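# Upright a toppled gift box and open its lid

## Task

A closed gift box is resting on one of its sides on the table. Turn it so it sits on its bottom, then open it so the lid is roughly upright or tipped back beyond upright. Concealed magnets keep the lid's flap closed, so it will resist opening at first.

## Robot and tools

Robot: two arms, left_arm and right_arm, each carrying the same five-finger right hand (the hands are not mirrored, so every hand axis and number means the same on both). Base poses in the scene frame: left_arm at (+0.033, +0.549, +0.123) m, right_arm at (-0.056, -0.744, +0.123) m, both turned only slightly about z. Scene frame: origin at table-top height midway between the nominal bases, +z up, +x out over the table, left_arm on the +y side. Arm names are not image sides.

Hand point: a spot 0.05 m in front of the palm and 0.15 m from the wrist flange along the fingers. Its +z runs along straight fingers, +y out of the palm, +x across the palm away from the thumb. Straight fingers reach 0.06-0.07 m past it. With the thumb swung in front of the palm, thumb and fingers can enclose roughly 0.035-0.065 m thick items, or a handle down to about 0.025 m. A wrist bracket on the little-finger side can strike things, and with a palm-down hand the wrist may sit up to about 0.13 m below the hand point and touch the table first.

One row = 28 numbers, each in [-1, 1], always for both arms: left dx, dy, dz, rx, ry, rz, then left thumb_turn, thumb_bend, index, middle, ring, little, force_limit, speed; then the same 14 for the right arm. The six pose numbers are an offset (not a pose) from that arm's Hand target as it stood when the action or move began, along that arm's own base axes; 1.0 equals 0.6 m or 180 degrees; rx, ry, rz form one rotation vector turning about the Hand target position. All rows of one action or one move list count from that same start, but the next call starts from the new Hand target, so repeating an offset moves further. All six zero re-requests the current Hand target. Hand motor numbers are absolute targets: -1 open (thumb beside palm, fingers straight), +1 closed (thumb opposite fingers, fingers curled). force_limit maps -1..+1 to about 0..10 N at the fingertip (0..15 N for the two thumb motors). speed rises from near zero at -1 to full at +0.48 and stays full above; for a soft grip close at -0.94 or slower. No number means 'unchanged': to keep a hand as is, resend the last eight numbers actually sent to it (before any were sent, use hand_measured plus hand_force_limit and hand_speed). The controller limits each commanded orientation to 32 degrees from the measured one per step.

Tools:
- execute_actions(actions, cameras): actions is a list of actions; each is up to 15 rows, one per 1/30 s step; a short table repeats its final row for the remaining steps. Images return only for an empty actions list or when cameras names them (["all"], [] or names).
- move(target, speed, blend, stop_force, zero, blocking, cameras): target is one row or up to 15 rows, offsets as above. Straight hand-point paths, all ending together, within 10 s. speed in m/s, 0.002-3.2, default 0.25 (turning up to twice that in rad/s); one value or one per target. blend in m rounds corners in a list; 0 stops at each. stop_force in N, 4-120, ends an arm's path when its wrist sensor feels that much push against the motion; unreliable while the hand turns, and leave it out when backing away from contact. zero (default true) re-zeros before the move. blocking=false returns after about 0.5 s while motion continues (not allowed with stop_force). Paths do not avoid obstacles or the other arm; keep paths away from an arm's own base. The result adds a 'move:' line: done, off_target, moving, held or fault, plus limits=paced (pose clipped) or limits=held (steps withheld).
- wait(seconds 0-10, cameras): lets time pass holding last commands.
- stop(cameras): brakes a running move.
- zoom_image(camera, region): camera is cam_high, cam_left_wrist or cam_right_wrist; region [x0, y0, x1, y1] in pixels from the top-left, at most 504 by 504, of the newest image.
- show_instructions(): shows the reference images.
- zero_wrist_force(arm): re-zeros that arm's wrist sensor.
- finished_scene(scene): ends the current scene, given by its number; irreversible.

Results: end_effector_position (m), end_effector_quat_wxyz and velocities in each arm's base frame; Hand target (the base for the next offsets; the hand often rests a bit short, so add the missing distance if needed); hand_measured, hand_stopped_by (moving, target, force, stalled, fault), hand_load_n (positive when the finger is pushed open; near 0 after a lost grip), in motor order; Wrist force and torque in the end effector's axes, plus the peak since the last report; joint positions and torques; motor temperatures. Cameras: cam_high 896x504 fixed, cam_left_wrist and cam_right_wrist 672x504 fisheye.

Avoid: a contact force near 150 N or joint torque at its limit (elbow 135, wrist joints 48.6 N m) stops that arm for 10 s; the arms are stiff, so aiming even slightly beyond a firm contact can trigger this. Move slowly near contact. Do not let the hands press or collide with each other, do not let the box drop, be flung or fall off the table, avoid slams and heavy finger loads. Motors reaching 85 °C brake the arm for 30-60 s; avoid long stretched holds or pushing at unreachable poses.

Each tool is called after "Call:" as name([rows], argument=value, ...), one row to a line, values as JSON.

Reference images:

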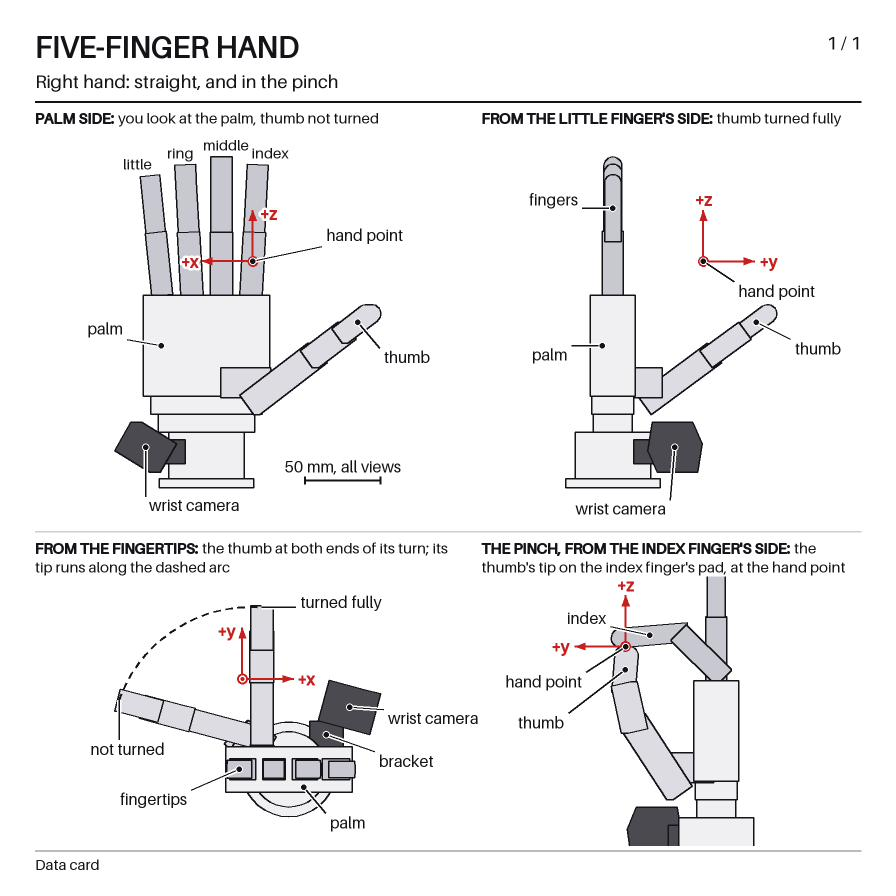

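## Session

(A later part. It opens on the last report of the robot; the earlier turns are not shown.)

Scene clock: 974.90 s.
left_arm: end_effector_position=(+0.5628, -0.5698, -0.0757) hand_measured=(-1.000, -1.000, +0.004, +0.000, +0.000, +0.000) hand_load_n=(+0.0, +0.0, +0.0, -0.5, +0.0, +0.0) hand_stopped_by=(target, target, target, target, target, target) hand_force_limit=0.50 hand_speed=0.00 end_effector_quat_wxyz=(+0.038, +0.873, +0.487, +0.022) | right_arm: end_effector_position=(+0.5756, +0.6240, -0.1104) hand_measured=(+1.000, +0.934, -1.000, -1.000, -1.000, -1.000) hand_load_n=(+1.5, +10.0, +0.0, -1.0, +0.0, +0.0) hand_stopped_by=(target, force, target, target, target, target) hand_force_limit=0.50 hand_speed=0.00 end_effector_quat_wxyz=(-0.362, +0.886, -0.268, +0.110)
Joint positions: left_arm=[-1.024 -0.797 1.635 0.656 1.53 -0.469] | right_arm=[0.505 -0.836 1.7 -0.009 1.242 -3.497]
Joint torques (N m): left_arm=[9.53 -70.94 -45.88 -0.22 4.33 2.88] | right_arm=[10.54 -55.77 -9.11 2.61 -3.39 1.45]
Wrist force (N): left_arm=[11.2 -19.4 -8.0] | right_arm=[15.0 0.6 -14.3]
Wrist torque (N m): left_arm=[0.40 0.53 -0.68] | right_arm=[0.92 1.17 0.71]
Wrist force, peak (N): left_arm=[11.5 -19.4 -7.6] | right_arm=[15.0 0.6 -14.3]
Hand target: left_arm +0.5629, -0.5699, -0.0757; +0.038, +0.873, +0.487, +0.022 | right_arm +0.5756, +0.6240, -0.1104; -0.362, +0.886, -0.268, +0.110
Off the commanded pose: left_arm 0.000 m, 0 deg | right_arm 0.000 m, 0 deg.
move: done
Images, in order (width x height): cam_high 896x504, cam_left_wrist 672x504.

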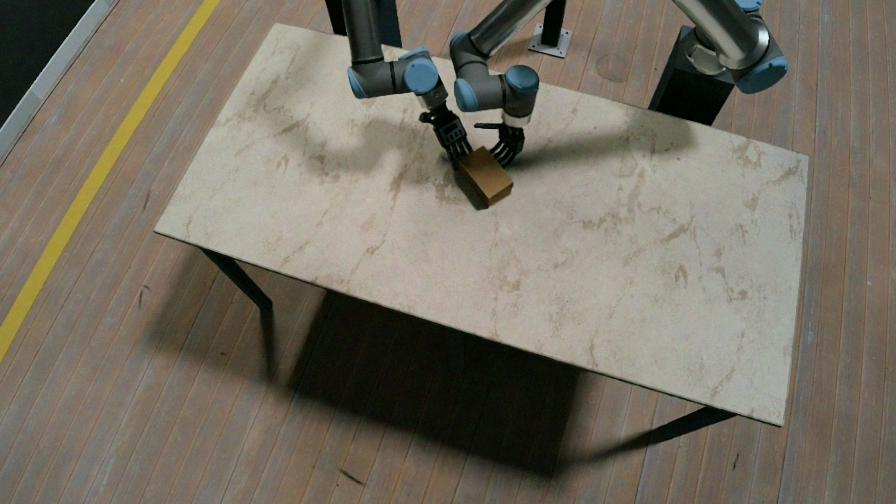

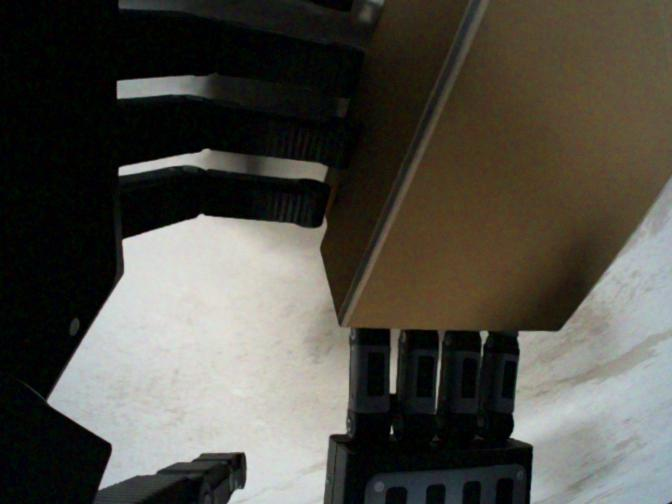

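Call:
move(target=[-0.0355,0.0220,0,0,0,0,-1,-1,0.004,0,0,0,0.5,0,0,0,0,0,0,0,1,1,-1,-1,-1,-1,0.5,0], speed=0.04, cameras=["cam_left_wrist", "cam_high"])

Call:
zoom_image(camera="cam_high", region=[485, 150, 545, 210])

Call:
zoom_image(camera="cam_left_wrist", region=[270, 150, 470, 400])

Scene clock: 982.27 s.
left_arm: end_effector_position=(+0.5416, -0.5567, -0.0757) hand_measured=(-1.000, -1.000, +0.004, +0.000, +0.000, +0.000) hand_load_n=(+0.0, +0.0, +0.0, +0.0, +0.0, +0.0) hand_stopped_by=(target, target, target, target, target, target) hand_force_limit=0.50 hand_speed=0.00 end_effector_quat_wxyz=(+0.038, +0.873, +0.487, +0.022) | right_arm: end_effector_position=(+0.5756, +0.6240, -0.1104) hand_measured=(+1.000, +0.934, -1.000, -1.000, -1.000, -1.000) hand_load_n=(+1.0, +10.0, +0.0, +1.0, +0.0, +0.0) hand_stopped_by=(target, force, target, target, target, target) hand_force_limit=0.50 hand_speed=0.00 end_effector_quat_wxyz=(-0.362, +0.886, -0.268, +0.110)
Joint positions: left_arm=[-1.041 -0.824 1.692 0.626 1.529 -0.486] | right_arm=[0.505 -0.836 1.7 -0.009 1.242 -3.497]
Joint torques (N m): left_arm=[-13.45 -107.29 -13.47 1.35 -3.56 -2.22] | right_arm=[12.66 -57.15 -18.1 2.31 1.55 1.51]
Wrist force (N): left_arm=[-0.6 -0.4 0.2] | right_arm=[1.2 -3.2 -5.6]
Wrist torque (N m): left_arm=[-0.03 0.09 0.08] | right_arm=[0.67 0.14 -0.23]
Wrist force, peak (N): left_arm=[12.1 -20.9 -8.5] | right_arm=[15.6 0.2 -14.5]
Hand target: left_arm +0.5416, -0.5567, -0.0757; +0.038, +0.873, +0.487, +0.022 | right_arm +0.5756, +0.6240, -0.1104; -0.362, +0.886, -0.268, +0.110
Off the commanded pose: left_arm 0.000 m, 0 deg | right_arm 0.000 m, 0 deg.
move: done
Images, in order (width x height): cam_high 896x504, cam_left_wrist 672x504.

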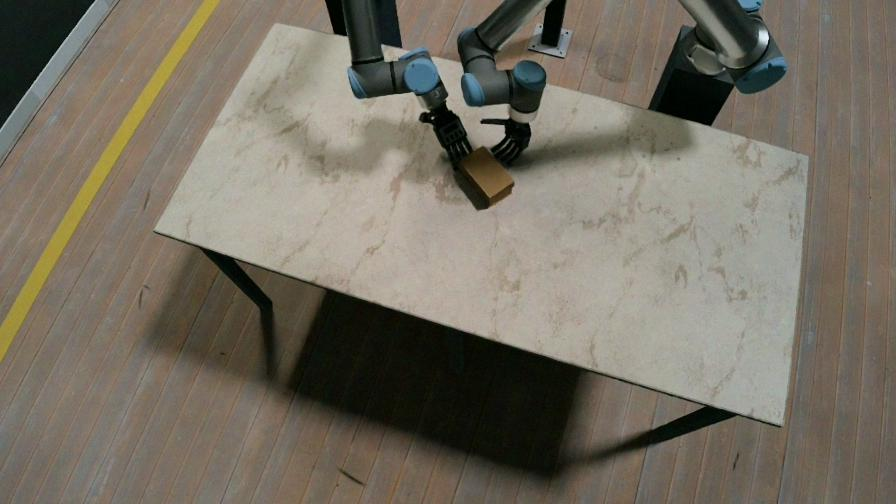

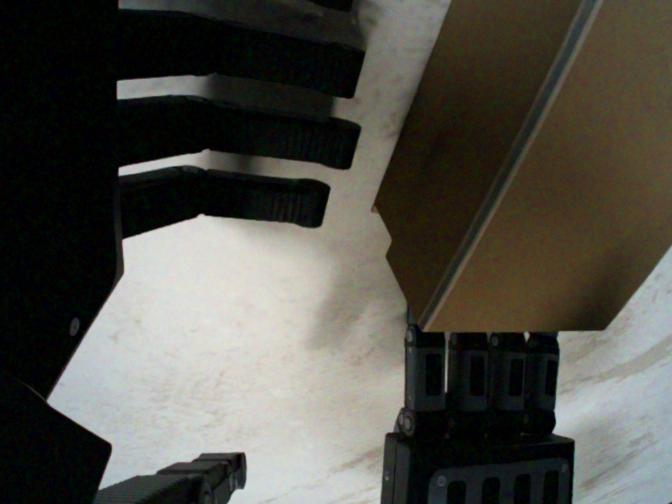

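Scaled by 8.400 from the camera's 896x504 image, which has a finer 1280x720 frame.

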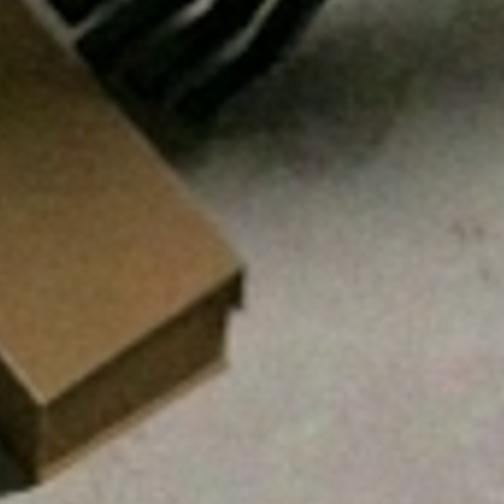

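Scaled by 2.016 from the camera's 672x504 image, which has a finer 960x720 frame.

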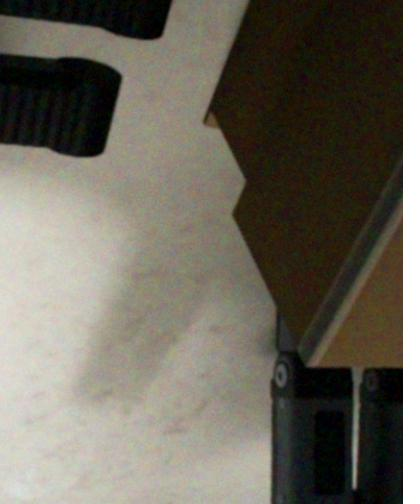

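Call:
move(target=[0.0411,-0.0255,0,0,0,0,-1,-1,0.004,0,0,0,0.5,0,0,0,0,0,0,0,1,1,-1,-1,-1,-1,0.5,0], speed=0.015, stop_force=4)

Call:
move(target=[0,0,0.0333,0,0,0,-1,-1,0.004,0,0,0,0.5,0,0,0,0,0,0,0,1,1,-1,-1,-1,-1,0.5,0], speed=0.03, cameras=["cam_left_wrist", "cam_high"])

Call:
zoom_image(camera="cam_high", region=[485, 150, 545, 210])

Scene clock: 1001.67 s.
left_arm: end_effector_position=(+0.5611, -0.5688, -0.0757) hand_measured=(-1.000, -1.000, +0.004, +0.000, +0.000, +0.000) hand_load_n=(+0.0, +0.0, +0.5, +0.5, +0.0, +0.0) hand_stopped_by=(target, target, target, target, target, target) hand_force_limit=0.50 hand_speed=0.00 end_effector_quat_wxyz=(+0.038, +0.873, +0.487, +0.022) | right_arm: end_effector_position=(+0.5755, +0.6240, -0.1104) hand_measured=(+1.000, +0.934, -1.000, -1.000, -1.000, -1.000) hand_load_n=(+1.5, +10.0, +0.0, +0.5, +0.0, +0.0) hand_stopped_by=(target, force, target, target, target, target) hand_force_limit=0.50 hand_speed=0.00 end_effector_quat_wxyz=(-0.362, +0.886, -0.268, +0.110)
Joint positions: left_arm=[-1.026 -0.8 1.639 0.653 1.53 -0.47] | right_arm=[0.505 -0.836 1.7 -0.009 1.242 -3.497]
Joint torques (N m): left_arm=[-15.55 -110.52 -16.19 1.79 -1.29 -2.17] | right_arm=[11.98 -55.17 -28.49 2.17 -2.57 1.56]
Wrist force (N): left_arm=[0.2 -0.6 0.2] | right_arm=[2.1 -3.0 -5.7]
Wrist torque (N m): left_arm=[0.03 0.05 -0.15] | right_arm=[0.73 0.25 -0.16]
Wrist force, peak (N): left_arm=[2.1 -5.7 -2.4] | right_arm=[4.9 -3.0 -7.3]
Hand target: left_arm +0.5611, -0.5688, -0.0757; +0.038, +0.873, +0.487, +0.022 (not the last commanded pose) | right_arm +0.5756, +0.6240, -0.1104; -0.362, +0.886, -0.268, +0.110
Off the commanded pose: left_arm 0.006 m, 0 deg | right_arm 0.000 m, 0 deg.
move: contact (left_arm)

Scene clock: 1002.67 s.
left_arm: end_effector_position=(+0.5611, -0.5688, -0.0557) hand_measured=(-1.000, -1.000, +0.004, +0.000, +0.000, +0.000) hand_load_n=(+0.0, +0.0, +0.0, +3.5, +0.0, +0.0) hand_stopped_by=(target, target, target, target, target, target) hand_force_limit=0.50 hand_speed=0.00 end_effector_quat_wxyz=(+0.038, +0.873, +0.487, +0.022) | right_arm: end_effector_position=(+0.5756, +0.6240, -0.1104) hand_measured=(+1.000, +0.934, -1.000, -1.000, -1.000, -1.000) hand_load_n=(+1.0, +10.0, +0.0, +1.0, +0.0, +0.0) hand_stopped_by=(target, force, target, target, target, target) hand_force_limit=0.50 hand_speed=0.00 end_effector_quat_wxyz=(-0.362, +0.886, -0.268, +0.110)
Joint positions: left_arm=[-1.026 -0.824 1.638 0.679 1.53 -0.47] | right_arm=[0.505 -0.836 1.7 -0.009 1.242 -3.497]
Joint torques (N m): left_arm=[-13.61 -114.99 -33.31 5.51 -3.14 -1.9] | right_arm=[13.89 -54.34 -30.05 2.24 -2.18 1.47]
Wrist force (N): left_arm=[0.0 -3.2 1.7] | right_arm=[1.8 -5.2 -5.3]
Wrist torque (N m): left_arm=[0.05 0.07 -0.22] | right_arm=[0.93 0.13 -0.22]
Wrist force, peak (N): left_arm=[0.4 -3.9 1.5] | right_arm=[1.8 -6.2 -5.8]
Hand target: left_arm +0.5611, -0.5688, -0.0557; +0.038, +0.873, +0.487, +0.022 | right_arm +0.5756, +0.6240, -0.1104; -0.362, +0.886, -0.268, +0.110
Off the commanded pose: left_arm 0.000 m, 0 deg | right_arm 0.000 m, 0 deg.
move: done
Images, in order (width x height): cam_high 896x504, cam_left_wrist 672x504.

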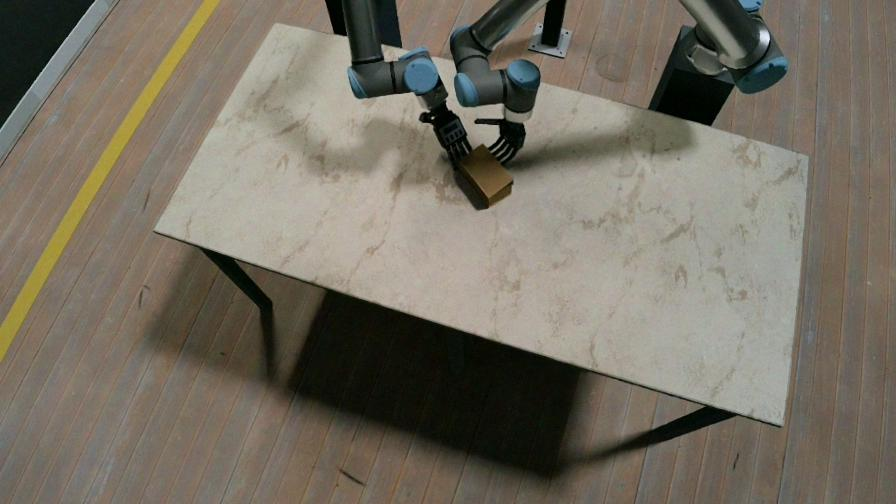

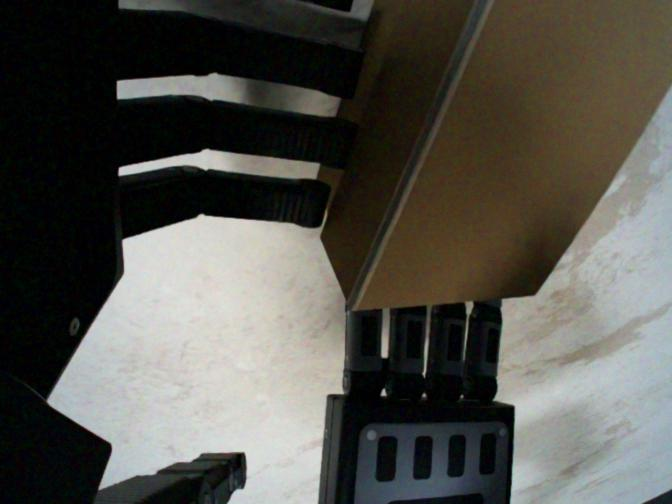

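Scaled by 8.400 from the camera's 896x504 image, which has a finer 1280x720 frame.

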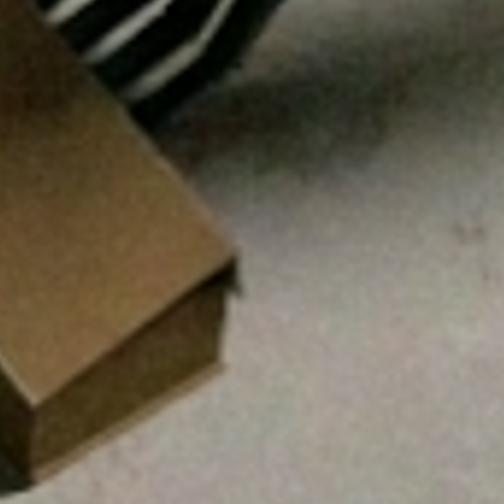

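Call:
move([
  [0,0,0.0417,0,0,0,-1,-1,0.004,0,0,0,0.5,0,0,0,0,0,0,0,1,1,-1,-1,-1,-1,0.5,0],
  [0.017,-0.0105,0.0667,0,0,0,-1,-1,0.004,0,0,0,0.5,0,0,0,0,0,0,0,1,1,-1,-1,-1,-1,0.5,0],
  [0.0496,-0.0307,0.0917,0,0,0,-1,-1,0.004,0,0,0,0.5,0,0,0,0,0,0,0,1,1,-1,-1,-1,-1,0.5,0],
], speed=0.04, stop_force=9, blend=0.004, cameras=["cam_left_wrist", "cam_high"])

Call:
zoom_image(camera="cam_high", region=[450, 120, 540, 210])

Scene clock: 1014.67 s.
left_arm: end_effector_position=(+0.5908, -0.5872, -0.0007) hand_measured=(-1.000, -1.000, +0.004, +0.000, +0.000, +0.000) hand_load_n=(+0.0, -0.5, +0.5, +0.0, +0.0, +0.0) hand_stopped_by=(target, target, target, target, target, target) hand_force_limit=0.50 hand_speed=0.00 end_effector_quat_wxyz=(+0.038, +0.873, +0.487, +0.022) | right_arm: end_effector_position=(+0.5756, +0.6240, -0.1104) hand_measured=(+1.000, +0.934, -1.000, -1.000, -1.000, -1.000) hand_load_n=(+1.0, +10.0, +0.0, +0.5, +0.0, +0.0) hand_stopped_by=(target, force, target, target, target, target) hand_force_limit=0.50 hand_speed=0.00 end_effector_quat_wxyz=(-0.362, +0.886, -0.268, +0.110)
Joint positions: left_arm=[-1.004 -0.844 1.545 0.791 1.532 -0.449] | right_arm=[0.505 -0.836 1.7 -0.009 1.242 -3.497]
Joint torques (N m): left_arm=[16.06 -69.29 -34.31 6.73 3.59 2.54] | right_arm=[14 -56.22 -30.19 2.49 0.76 1.28]
Wrist force (N): left_arm=[-0.4 -0.3 -0.2] | right_arm=[1.6 -3.7 -4.7]
Wrist torque (N m): left_arm=[0.01 0.07 -0.21] | right_arm=[0.71 0.12 -0.20]
Wrist force, peak (N): left_arm=[0.7 -3.8 0.8] | right_arm=[1.7 -5.7 -5.3]
Hand target: left_arm +0.5908, -0.5872, -0.0007; +0.038, +0.873, +0.487, +0.022 | right_arm +0.5756, +0.6240, -0.1104; -0.362, +0.886, -0.268, +0.110
Off the commanded pose: left_arm 0.000 m, 0 deg | right_arm 0.000 m, 0 deg.
move: done
Images, in order (width x height): cam_high 896x504, cam_left_wrist 672x504.

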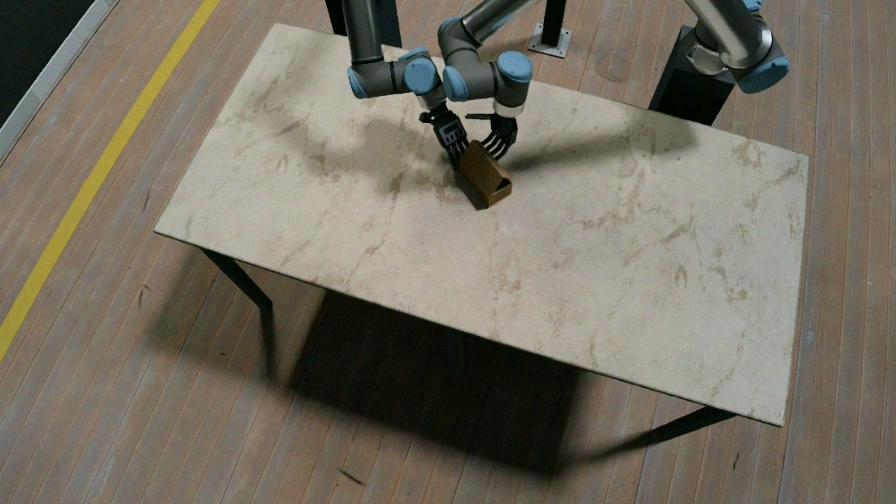

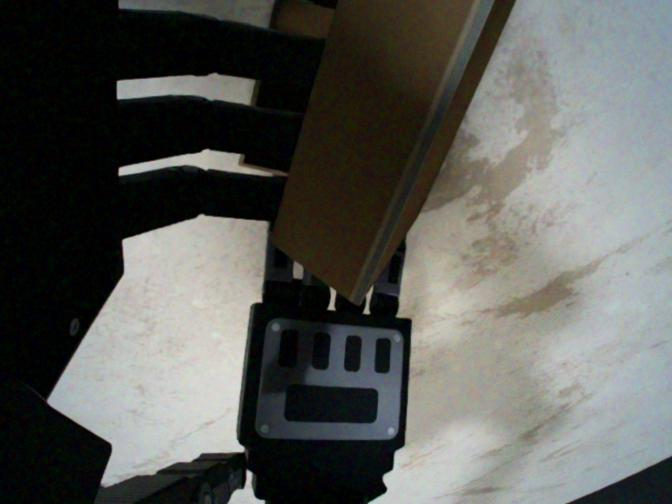

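Scaled by 5.600 from the camera's 896x504 image, which has a finer 1280x720 frame.

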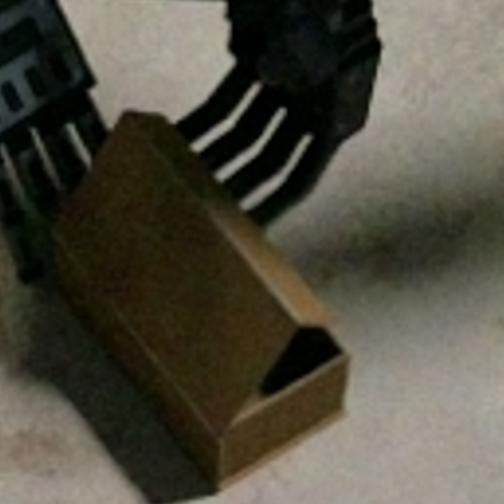

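Call:
move([
  [0.0567,-0.0351,0.01,0,0,0,-1,-1,0.004,0,0,0,0.5,0,0,0,0,0,0,0,1,1,-1,-1,-1,-1,0.5,0],
  [0.0921,-0.0571,0.01,0,0,0,-1,-1,0.004,0,0,0,0.5,0,0,0,0,0,0,0,1,1,-1,-1,-1,-1,0.5,0],
], speed=0.04, stop_force=9, blend=0.004, cameras=["cam_left_wrist", "cam_high"])

Call:
zoom_image(camera="cam_high", region=[450, 120, 540, 210])

Scene clock: 1026.70 s.
left_arm: end_effector_position=(+0.6133, -0.6010, +0.0033) hand_measured=(-1.000, -1.000, +0.004, +0.000, +0.000, +0.000) hand_load_n=(+0.0, -0.5, +0.5, +0.0, +0.0, +0.0) hand_stopped_by=(target, target, target, target, target, target) hand_force_limit=0.50 hand_speed=0.00 end_effector_quat_wxyz=(+0.038, +0.873, +0.487, +0.022) | right_arm: end_effector_position=(+0.5756, +0.6240, -0.1104) hand_measured=(+1.000, +0.934, -1.000, -1.000, -1.000, -1.000) hand_load_n=(+1.5, +10.0, +0.0, +1.0, +0.0, +0.0) hand_stopped_by=(target, force, target, target, target, target) hand_force_limit=0.50 hand_speed=0.00 end_effector_quat_wxyz=(-0.362, +0.886, -0.268, +0.110)
Joint positions: left_arm=[-0.988 -0.814 1.479 0.827 1.533 -0.433] | right_arm=[0.505 -0.836 1.7 -0.009 1.242 -3.497]
Joint torques (N m): left_arm=[-16.59 -114.89 -21.12 1.83 -2.97 -2.14] | right_arm=[13.24 -55.55 -29.54 2.51 0.26 1.27]
Wrist force (N): left_arm=[-0.3 0.4 -0.4] | right_arm=[1.4 -4.0 -4.7]
Wrist torque (N m): left_arm=[0.09 0.10 0.09] | right_arm=[0.67 0.15 -0.23]
Wrist force, peak (N): left_arm=[-0.6 1.3 -0.4] | right_arm=[1.4 -4.2 -5.2]
Hand target: left_arm +0.6133, -0.6010, +0.0033; +0.038, +0.873, +0.487, +0.022 (not the last commanded pose) | right_arm +0.5756, +0.6240, -0.1104; -0.362, +0.886, -0.268, +0.110
Off the commanded pose: left_arm 0.039 m, 0 deg | right_arm 0.000 m, 0 deg.
move: held (left_arm; a check stopped the path); path passed 0 of 2 targets; limits=held
pose unreachable (left arm): on one or more control steps of this call, first in action 0 (counted from 0), this arm could not follow its commanded pose, so it was not sent that pose on those steps. It may still have moved: this result reports where it is.
cause: moving toward the commanded pose would bring a part of the arm too close to another arm (a part of this arm just beyond joint 3 (elbow) and a part of the right arm just beyond its joint 4 (wrist 1), along the way the arms are being sent, or toward where that arm still pushes).
Images, in order (width x height): cam_high 896x504, cam_left_wrist 672x504.

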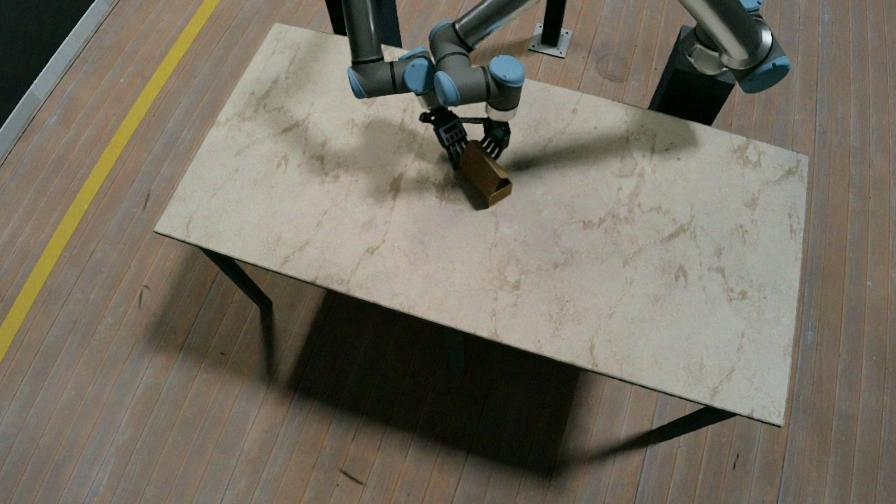

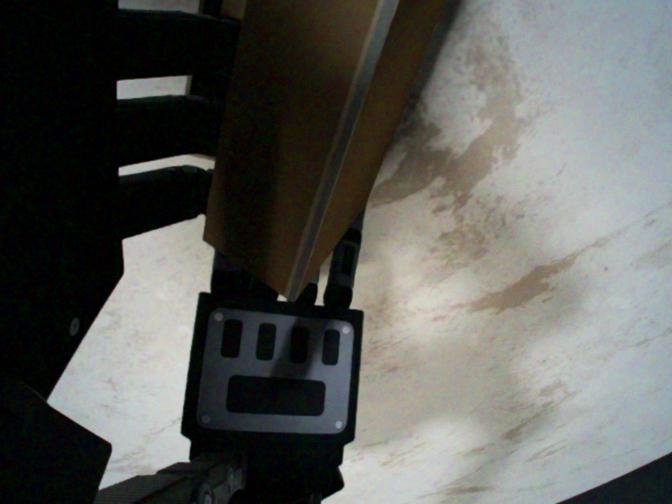

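Scaled by 5.600 from the camera's 896x504 image, which has a finer 1280x720 frame.

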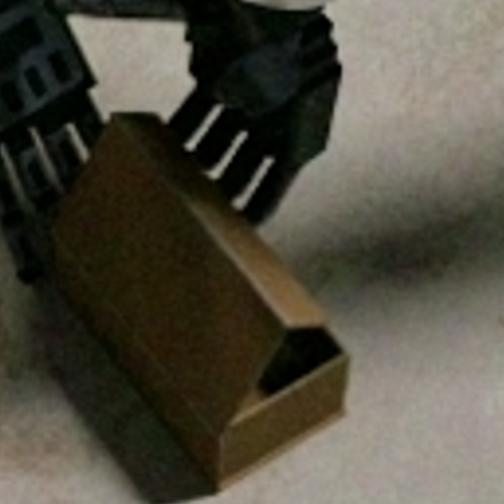

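Call:
move([
  [0,0,0,0,0,0,-1,-1,0.004,0,0,0,0.5,0,-0.003,-0.005,0.008,0,0,0,1,1,-1,-1,-1,-1,0.5,0],
  [0,0,0,0,0,0,-1,-1,0.004,0,0,0,0.5,0,-0.185,-0.278,0.02,0,0,0,1,1,-1,-1,-1,-1,0.5,0],
  [0,0,0,0,0,0,-1,-1,0.004,0,0,0,0.5,0,-0.3,-0.45,0.2,0,0,0,1,1,-1,-1,-1,-1,0.5,0],
], speed=[0.05,0.2,0.3], blend=[0.003,0.03,0])

Call:
move([
  [0.0921,-0.0571,0.0,0,0,0,-1,-1,0.004,0,0,0,0.5,0,0,0,0,0,0,0,1,1,-1,-1,-1,-1,0.5,0],
], speed=0.04, stop_force=7, cameras=["cam_left_wrist", "cam_high"])

Call:
zoom_image(camera="cam_high", region=[450, 120, 540, 210])

Scene clock: 1045.57 s.
left_arm: end_effector_position=(+0.6133, -0.6010, +0.0033) hand_measured=(-1.000, -1.000, +0.004, +0.000, +0.000, +0.000) hand_load_n=(+0.0, +0.0, +0.0, +0.0, +0.0, +0.0) hand_stopped_by=(target, target, target, target, target, target) hand_force_limit=0.50 hand_speed=0.00 end_effector_quat_wxyz=(+0.038, +0.873, +0.487, +0.022) | right_arm: end_effector_position=(+0.3956, +0.3540, +0.0096) hand_measured=(+1.000, +0.934, -1.000, -1.000, -1.000, -1.000) hand_load_n=(+1.0, +10.0, +0.0, +0.0, +0.0, +0.0) hand_stopped_by=(target, force, target, target, target, target) hand_force_limit=0.50 hand_speed=0.00 end_effector_quat_wxyz=(-0.362, +0.886, -0.268, +0.110)
Joint positions: left_arm=[-0.988 -0.814 1.479 0.827 1.533 -0.433] | right_arm=[0.121 -1.339 2.304 0.037 1.01 -3.837]
Joint torques (N m): left_arm=[-13.2 -112.87 -20.86 1.82 -2.89 -2.02] | right_arm=[-8.84 -55.28 -7.22 4.94 -2.98 -1.99]
Wrist force (N): left_arm=[-0.1 -0.3 -0.3] | right_arm=[0.1 -0.1 -0.2]
Wrist torque (N m): left_arm=[0.00 0.03 0.09] | right_arm=[0.08 -0.13 0.02]
Wrist force, peak (N): left_arm=[-1.1 -0.1 -0.6] | right_arm=[1.8 -4.1 -5.4]
Hand target: left_arm +0.6133, -0.6010, +0.0033; +0.038, +0.873, +0.487, +0.022 | right_arm +0.3956, +0.3540, +0.0096; -0.362, +0.886, -0.268, +0.110
Off the commanded pose: left_arm 0.000 m, 0 deg | right_arm 0.000 m, 0 deg.
move: done

Scene clock: 1048.10 s.
left_arm: end_effector_position=(+0.6685, -0.6353, +0.0033) hand_measured=(-1.000, -1.000, +0.004, +0.000, +0.000, +0.000) hand_load_n=(+0.0, +0.0, +0.0, +0.0, +0.0, +0.0) hand_stopped_by=(target, target, target, target, target, target) hand_force_limit=0.50 hand_speed=0.00 end_effector_quat_wxyz=(+0.038, +0.873, +0.487, +0.022) | right_arm: end_effector_position=(+0.3956, +0.3540, +0.0096) hand_measured=(+1.000, +0.934, -1.000, -1.000, -1.000, -1.000) hand_load_n=(+1.0, +10.0, +0.0, +0.0, +0.0, +0.0) hand_stopped_by=(target, force, target, target, target, target) hand_force_limit=0.50 hand_speed=0.00 end_effector_quat_wxyz=(-0.362, +0.886, -0.268, +0.110)
Joint positions: left_arm=[-0.955 -0.727 1.308 0.909 1.536 -0.4] | right_arm=[0.121 -1.339 2.304 0.037 1.01 -3.837]
Joint torques (N m): left_arm=[15.48 -78.72 -36.97 6.82 3.44 2.43] | right_arm=[-14.78 -59.25 -8.05 5.06 -3.01 -2.32]
Wrist force (N): left_arm=[-0.4 -0.6 -0.4] | right_arm=[0.3 0.0 -0.5]
Wrist torque (N m): left_arm=[-0.04 0.08 -0.24] | right_arm=[0.11 -0.14 0.03]
Wrist force, peak (N): left_arm=[-1.0 -0.3 -0.6] | right_arm=[0.4 -0.2 -0.9]
Hand target: left_arm +0.6685, -0.6353, +0.0033; +0.038, +0.873, +0.487, +0.022 | right_arm +0.3956, +0.3540, +0.0096; -0.362, +0.886, -0.268, +0.110
Off the commanded pose: left_arm 0.000 m, 0 deg | right_arm 0.000 m, 0 deg.
move: done
Images, in order (width x height): cam_high 896x504, cam_left_wrist 672x504.

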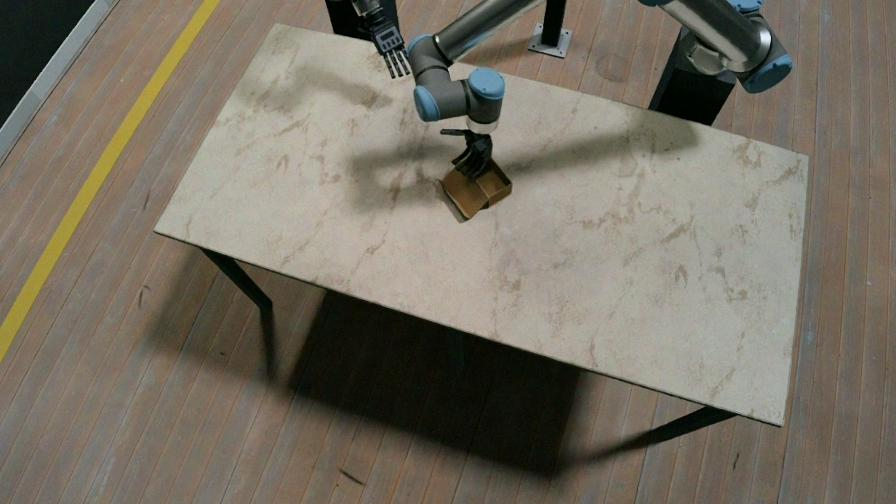

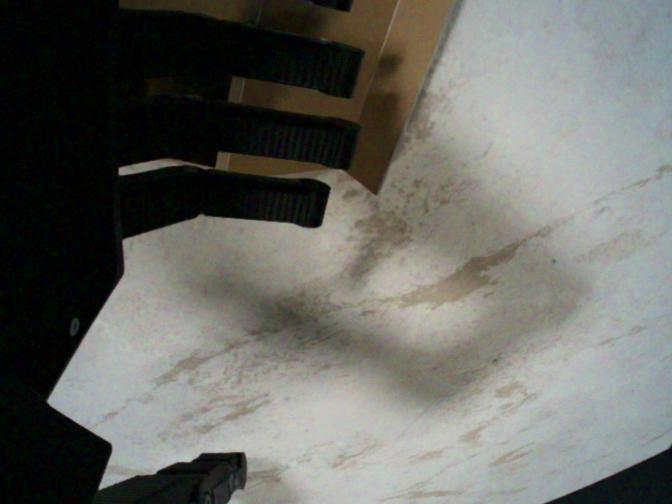

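Scaled by 5.600 from the camera's 896x504 image, which has a finer 1280x720 frame.

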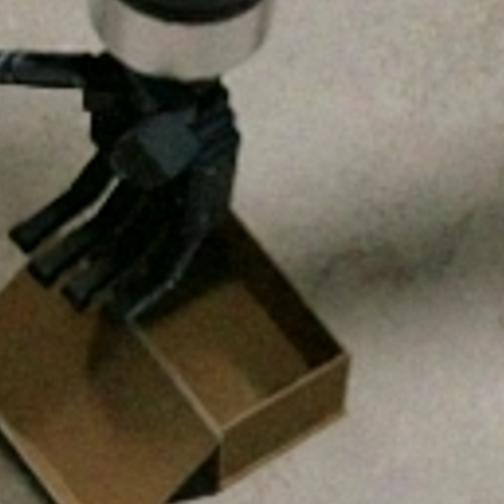

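Call:
move([
  [0,0,0.2,0,0,0,-1,-1,0.004,0,0,0,0.5,0,0,0,0,0,0,0,1,1,-1,-1,-1,-1,0.5,0],
  [-0.25,0.15,0.35,0,0,0,-1,-1,0.004,0,0,0,0.5,0,0,0,0,0,0,0,1,1,-1,-1,-1,-1,0.5,0],
], speed=[0.1,0.3], blend=[0.04,0], cameras=["cam_left_wrist", "cam_high"])

Call:
zoom_image(camera="cam_high", region=[420, 130, 540, 230])

Scene clock: 1056.60 s.
left_arm: end_effector_position=(+0.5186, -0.5453, +0.2133) hand_measured=(-1.000, -1.000, +0.004, +0.000, +0.000, +0.000) hand_load_n=(+0.0, +0.0, +0.0, +0.0, +0.0, +0.0) hand_stopped_by=(target, target, target, target, target, target) hand_force_limit=0.50 hand_speed=0.00 end_effector_quat_wxyz=(+0.038, +0.873, +0.487, +0.022) | right_arm: end_effector_position=(+0.3956, +0.3540, +0.0096) hand_measured=(+1.000, +0.934, -1.000, -1.000, -1.000, -1.000) hand_load_n=(+1.5, +10.0, +0.0, +0.0, +0.0, +0.0) hand_stopped_by=(target, force, target, target, target, target) hand_force_limit=0.50 hand_speed=0.00 end_effector_quat_wxyz=(-0.362, +0.886, -0.268, +0.110)
Joint positions: left_arm=[-1.063 -1.151 1.617 1.029 1.527 -0.508] | right_arm=[0.121 -1.339 2.304 0.037 1.01 -3.837]
Joint torques (N m): left_arm=[-13.94 -96.02 -24.27 6.63 -3.33 -2.31] | right_arm=[-15.95 -58.47 -7.91 4.96 -2.85 -1.81]
Wrist force (N): left_arm=[-0.6 0.0 -0.4] | right_arm=[-0.2 -0.1 -0.5]
Wrist torque (N m): left_arm=[0.06 0.11 0.08] | right_arm=[0.10 -0.08 0.00]
Wrist force, peak (N): left_arm=[-0.4 -1.8 -1.6] | right_arm=[0.5 0.2 -1.0]
Hand target: left_arm +0.5185, -0.5453, +0.2133; +0.038, +0.873, +0.487, +0.022 | right_arm +0.3956, +0.3540, +0.0096; -0.362, +0.886, -0.268, +0.110
Off the commanded pose: left_arm 0.000 m, 0 deg | right_arm 0.000 m, 0 deg.
move: done
Images, in order (width x height): cam_high 896x504, cam_left_wrist 672x504.

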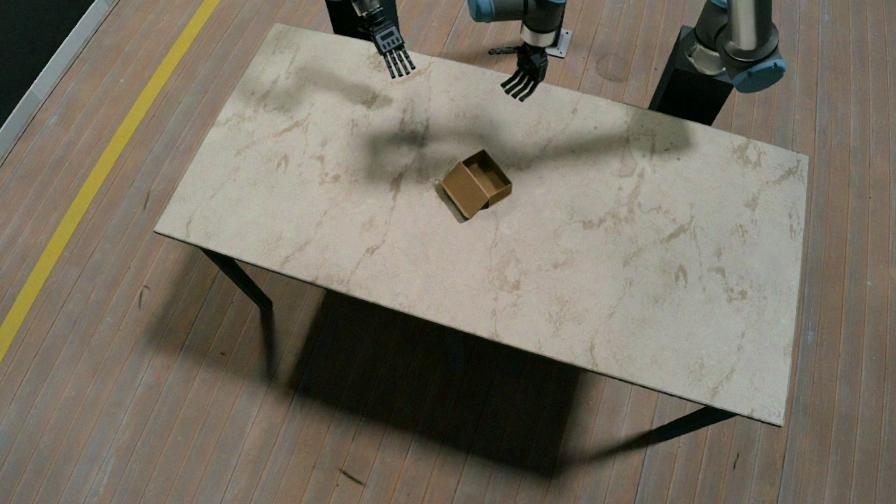

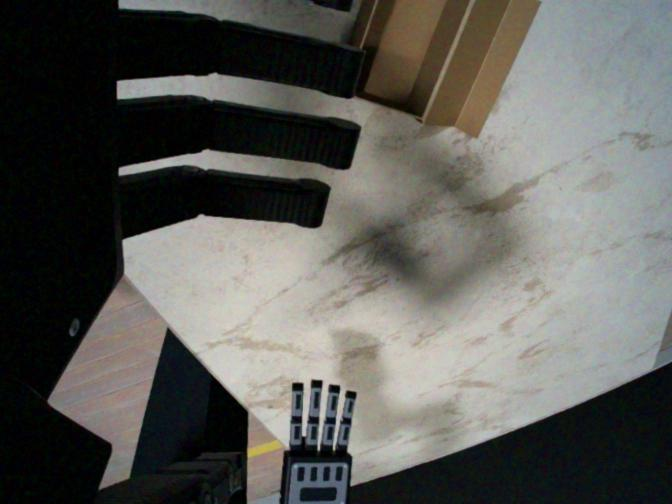

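Scaled by 4.200 from the camera's 896x504 image, which has a finer 1280x720 frame.

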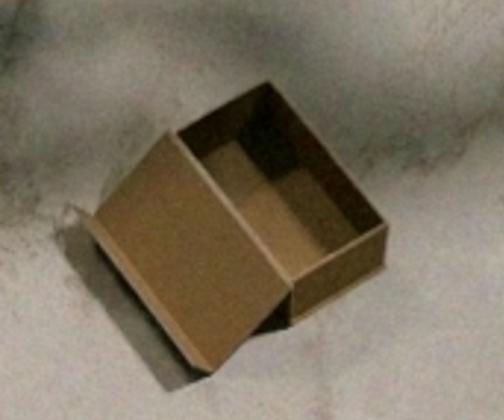

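Call:
finished_scene(scene=1)

The scene is finished: the task was done.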